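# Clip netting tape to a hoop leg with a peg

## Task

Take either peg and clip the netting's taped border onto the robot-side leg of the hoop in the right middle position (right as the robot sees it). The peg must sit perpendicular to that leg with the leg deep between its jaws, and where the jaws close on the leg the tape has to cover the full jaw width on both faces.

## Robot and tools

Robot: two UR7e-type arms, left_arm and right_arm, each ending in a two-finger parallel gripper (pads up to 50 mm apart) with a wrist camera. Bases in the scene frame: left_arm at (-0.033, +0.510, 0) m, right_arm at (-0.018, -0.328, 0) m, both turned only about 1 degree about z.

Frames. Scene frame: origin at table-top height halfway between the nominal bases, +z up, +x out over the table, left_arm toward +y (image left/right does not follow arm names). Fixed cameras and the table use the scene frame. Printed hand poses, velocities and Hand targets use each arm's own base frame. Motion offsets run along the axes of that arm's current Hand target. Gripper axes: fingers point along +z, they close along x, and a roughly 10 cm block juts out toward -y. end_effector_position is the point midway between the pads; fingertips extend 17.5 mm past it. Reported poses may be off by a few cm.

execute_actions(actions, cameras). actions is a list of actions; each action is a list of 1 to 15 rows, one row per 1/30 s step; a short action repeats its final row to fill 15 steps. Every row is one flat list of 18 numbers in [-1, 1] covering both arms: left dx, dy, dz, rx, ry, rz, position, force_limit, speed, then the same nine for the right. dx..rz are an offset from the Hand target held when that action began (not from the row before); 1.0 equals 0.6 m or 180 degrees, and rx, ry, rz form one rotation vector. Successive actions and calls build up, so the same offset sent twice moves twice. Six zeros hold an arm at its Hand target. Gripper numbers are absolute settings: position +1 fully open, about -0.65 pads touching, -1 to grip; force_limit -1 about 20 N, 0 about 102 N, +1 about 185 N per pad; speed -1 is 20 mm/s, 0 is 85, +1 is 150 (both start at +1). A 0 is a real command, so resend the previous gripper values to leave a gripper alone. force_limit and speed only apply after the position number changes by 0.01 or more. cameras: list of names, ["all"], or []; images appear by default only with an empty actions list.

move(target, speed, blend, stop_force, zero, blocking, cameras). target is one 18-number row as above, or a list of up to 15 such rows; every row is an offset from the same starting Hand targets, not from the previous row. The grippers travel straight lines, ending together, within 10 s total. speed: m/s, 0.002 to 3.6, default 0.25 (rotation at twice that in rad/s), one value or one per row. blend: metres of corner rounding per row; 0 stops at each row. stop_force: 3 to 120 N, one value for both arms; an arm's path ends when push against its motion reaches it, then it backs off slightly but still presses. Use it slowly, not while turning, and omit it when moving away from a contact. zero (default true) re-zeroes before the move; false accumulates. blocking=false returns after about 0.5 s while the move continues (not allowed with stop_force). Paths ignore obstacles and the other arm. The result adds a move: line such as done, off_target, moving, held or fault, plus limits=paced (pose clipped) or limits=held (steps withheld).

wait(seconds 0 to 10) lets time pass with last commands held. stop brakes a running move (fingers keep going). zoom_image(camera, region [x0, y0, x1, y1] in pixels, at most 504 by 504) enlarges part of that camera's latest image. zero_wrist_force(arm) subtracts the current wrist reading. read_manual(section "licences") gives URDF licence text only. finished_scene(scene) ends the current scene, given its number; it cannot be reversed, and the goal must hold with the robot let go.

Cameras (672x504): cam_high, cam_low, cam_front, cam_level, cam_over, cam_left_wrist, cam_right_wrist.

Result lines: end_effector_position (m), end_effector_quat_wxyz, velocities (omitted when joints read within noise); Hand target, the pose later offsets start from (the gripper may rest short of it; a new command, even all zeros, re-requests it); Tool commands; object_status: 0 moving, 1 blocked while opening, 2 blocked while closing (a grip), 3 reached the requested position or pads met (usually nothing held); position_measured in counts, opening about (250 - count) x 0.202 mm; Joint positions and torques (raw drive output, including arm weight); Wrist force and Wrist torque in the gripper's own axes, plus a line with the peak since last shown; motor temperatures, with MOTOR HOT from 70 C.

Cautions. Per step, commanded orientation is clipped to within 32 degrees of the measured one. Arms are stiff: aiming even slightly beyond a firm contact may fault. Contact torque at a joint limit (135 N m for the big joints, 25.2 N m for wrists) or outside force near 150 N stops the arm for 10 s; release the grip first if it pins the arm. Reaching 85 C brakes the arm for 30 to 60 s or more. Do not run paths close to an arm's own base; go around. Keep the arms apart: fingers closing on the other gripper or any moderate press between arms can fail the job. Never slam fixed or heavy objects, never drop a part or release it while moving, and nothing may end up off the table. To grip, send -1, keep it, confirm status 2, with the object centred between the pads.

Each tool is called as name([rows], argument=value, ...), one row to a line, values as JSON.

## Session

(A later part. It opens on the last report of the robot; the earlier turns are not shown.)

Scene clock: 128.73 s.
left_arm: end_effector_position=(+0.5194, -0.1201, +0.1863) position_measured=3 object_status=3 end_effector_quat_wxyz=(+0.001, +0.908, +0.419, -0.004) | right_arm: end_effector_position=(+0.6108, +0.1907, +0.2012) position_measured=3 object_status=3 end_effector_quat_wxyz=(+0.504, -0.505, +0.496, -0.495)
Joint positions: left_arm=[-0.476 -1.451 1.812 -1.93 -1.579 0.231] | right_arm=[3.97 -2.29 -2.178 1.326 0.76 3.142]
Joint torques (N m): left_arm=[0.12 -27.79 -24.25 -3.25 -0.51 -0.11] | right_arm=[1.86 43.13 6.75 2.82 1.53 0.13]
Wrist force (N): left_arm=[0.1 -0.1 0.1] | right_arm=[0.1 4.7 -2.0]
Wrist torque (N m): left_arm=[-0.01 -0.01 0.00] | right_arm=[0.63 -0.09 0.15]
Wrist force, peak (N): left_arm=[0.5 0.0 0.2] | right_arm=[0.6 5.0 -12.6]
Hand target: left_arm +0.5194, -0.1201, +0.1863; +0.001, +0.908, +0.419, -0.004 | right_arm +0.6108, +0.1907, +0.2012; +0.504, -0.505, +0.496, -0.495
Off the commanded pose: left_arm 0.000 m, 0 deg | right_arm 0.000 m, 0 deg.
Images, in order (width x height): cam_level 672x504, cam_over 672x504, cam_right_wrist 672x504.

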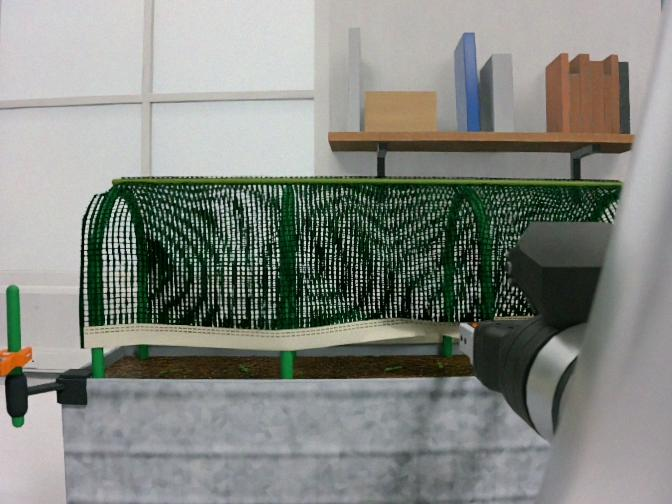

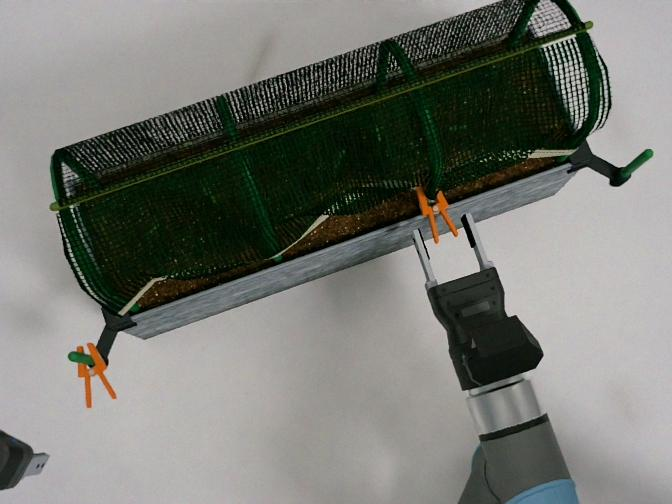

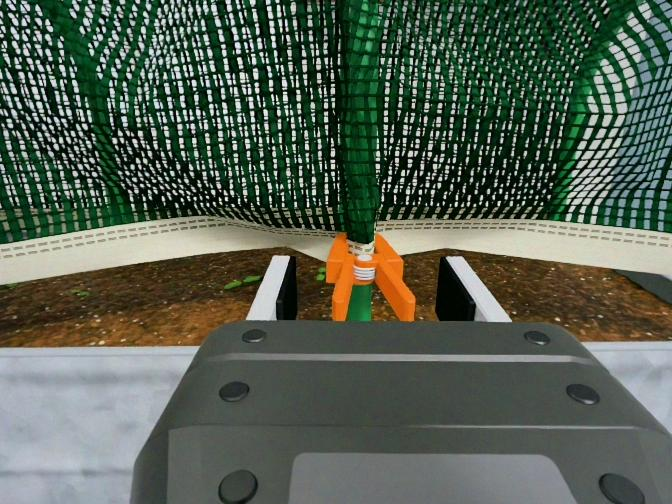

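move(target=[0,0,0,0,0,0,1,1,1, 0,0,-0.125,0,0,0,1,-0.6,-1], speed=0.12, cameras=["cam_right_wrist","cam_level","cam_over"])

zoom_image(camera="cam_right_wrist", region=[310, 180, 410, 280])

zoom_image(camera="cam_over", region=[400, 160, 480, 260])

Scene clock: 133.80 s.
left_arm: end_effector_position=(+0.5194, -0.1201, +0.1863) position_measured=3 object_status=3 end_effector_quat_wxyz=(+0.001, +0.908, +0.419, -0.004) | right_arm: end_effector_position=(+0.5359, +0.1894, +0.2013) position_measured=3 object_status=3 end_effector_quat_wxyz=(+0.504, -0.505, +0.496, -0.495)
Joint positions: left_arm=[-0.476 -1.451 1.812 -1.93 -1.579 0.231] | right_arm=[4.142 -2.254 -2.365 1.476 0.588 3.143]
Joint torques (N m): left_arm=[0.71 -27.61 -25.29 -3.37 -0.39 0.23] | right_arm=[6.91 22.79 0.63 2.43 -1.5 -2.67]
Wrist force (N): left_arm=[0.1 -0.2 0.1] | right_arm=[0.2 4.7 -1.7]
Wrist torque (N m): left_arm=[-0.05 -0.02 0.00] | right_arm=[0.64 -0.12 0.14]
Wrist force, peak (N): left_arm=[0.1 -0.2 0.4] | right_arm=[0.4 4.7 -3.6]
Hand target: left_arm +0.5194, -0.1201, +0.1863; +0.001, +0.908, +0.419, -0.004 | right_arm +0.5358, +0.1894, +0.2013; +0.504, -0.505, +0.496, -0.495
Off the commanded pose: left_arm 0.000 m, 0 deg | right_arm 0.000 m, 0 deg.
move: done
Images, in order (width x height): cam_level 672x504, cam_over 672x504, cam_right_wrist 672x504.

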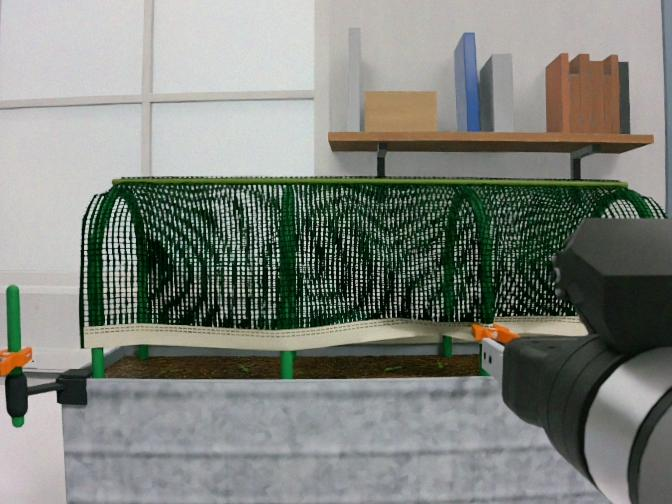

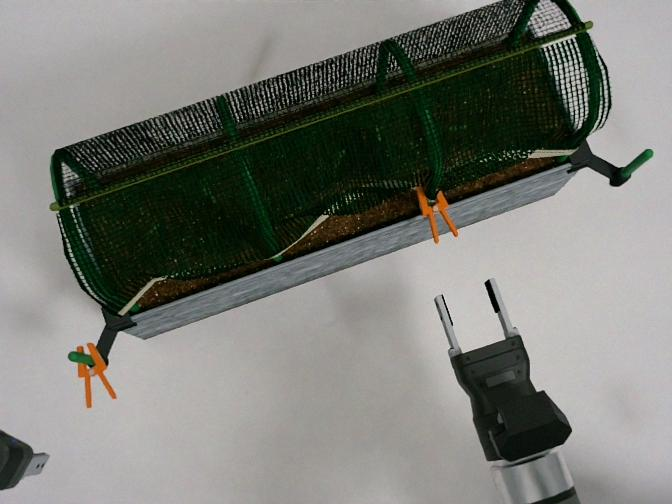

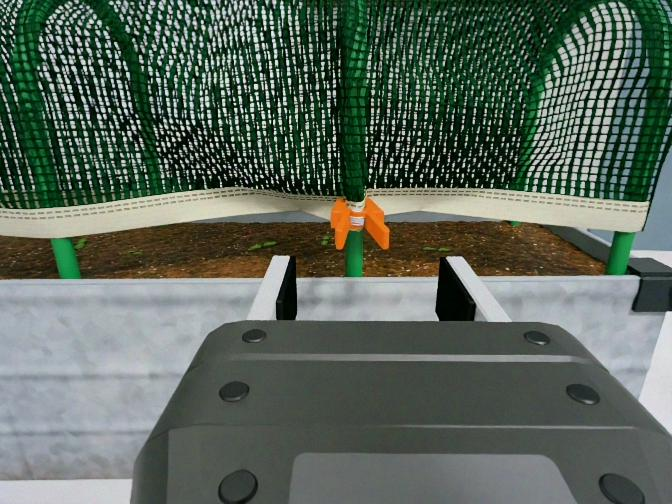

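Scaled by 5.040 from the camera's 672x504 image, which has a finer 960x720 frame.

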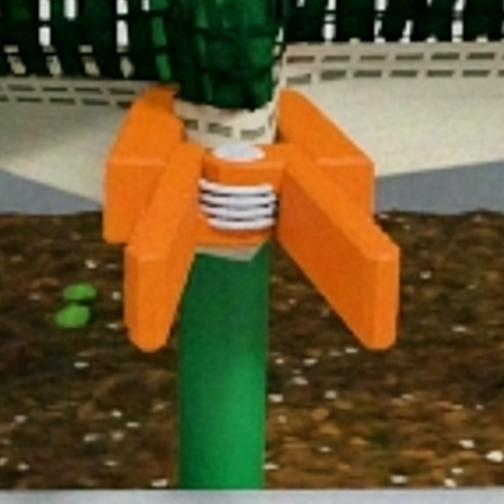

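Scaled by 5.040 from the camera's 672x504 image, which has a finer 960x720 frame.

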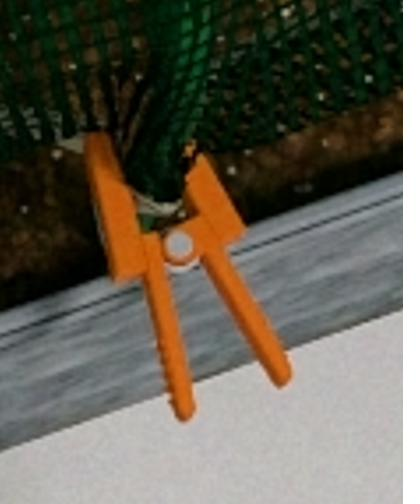

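finished_scene(scene=2)

The scene is finished: the task was done.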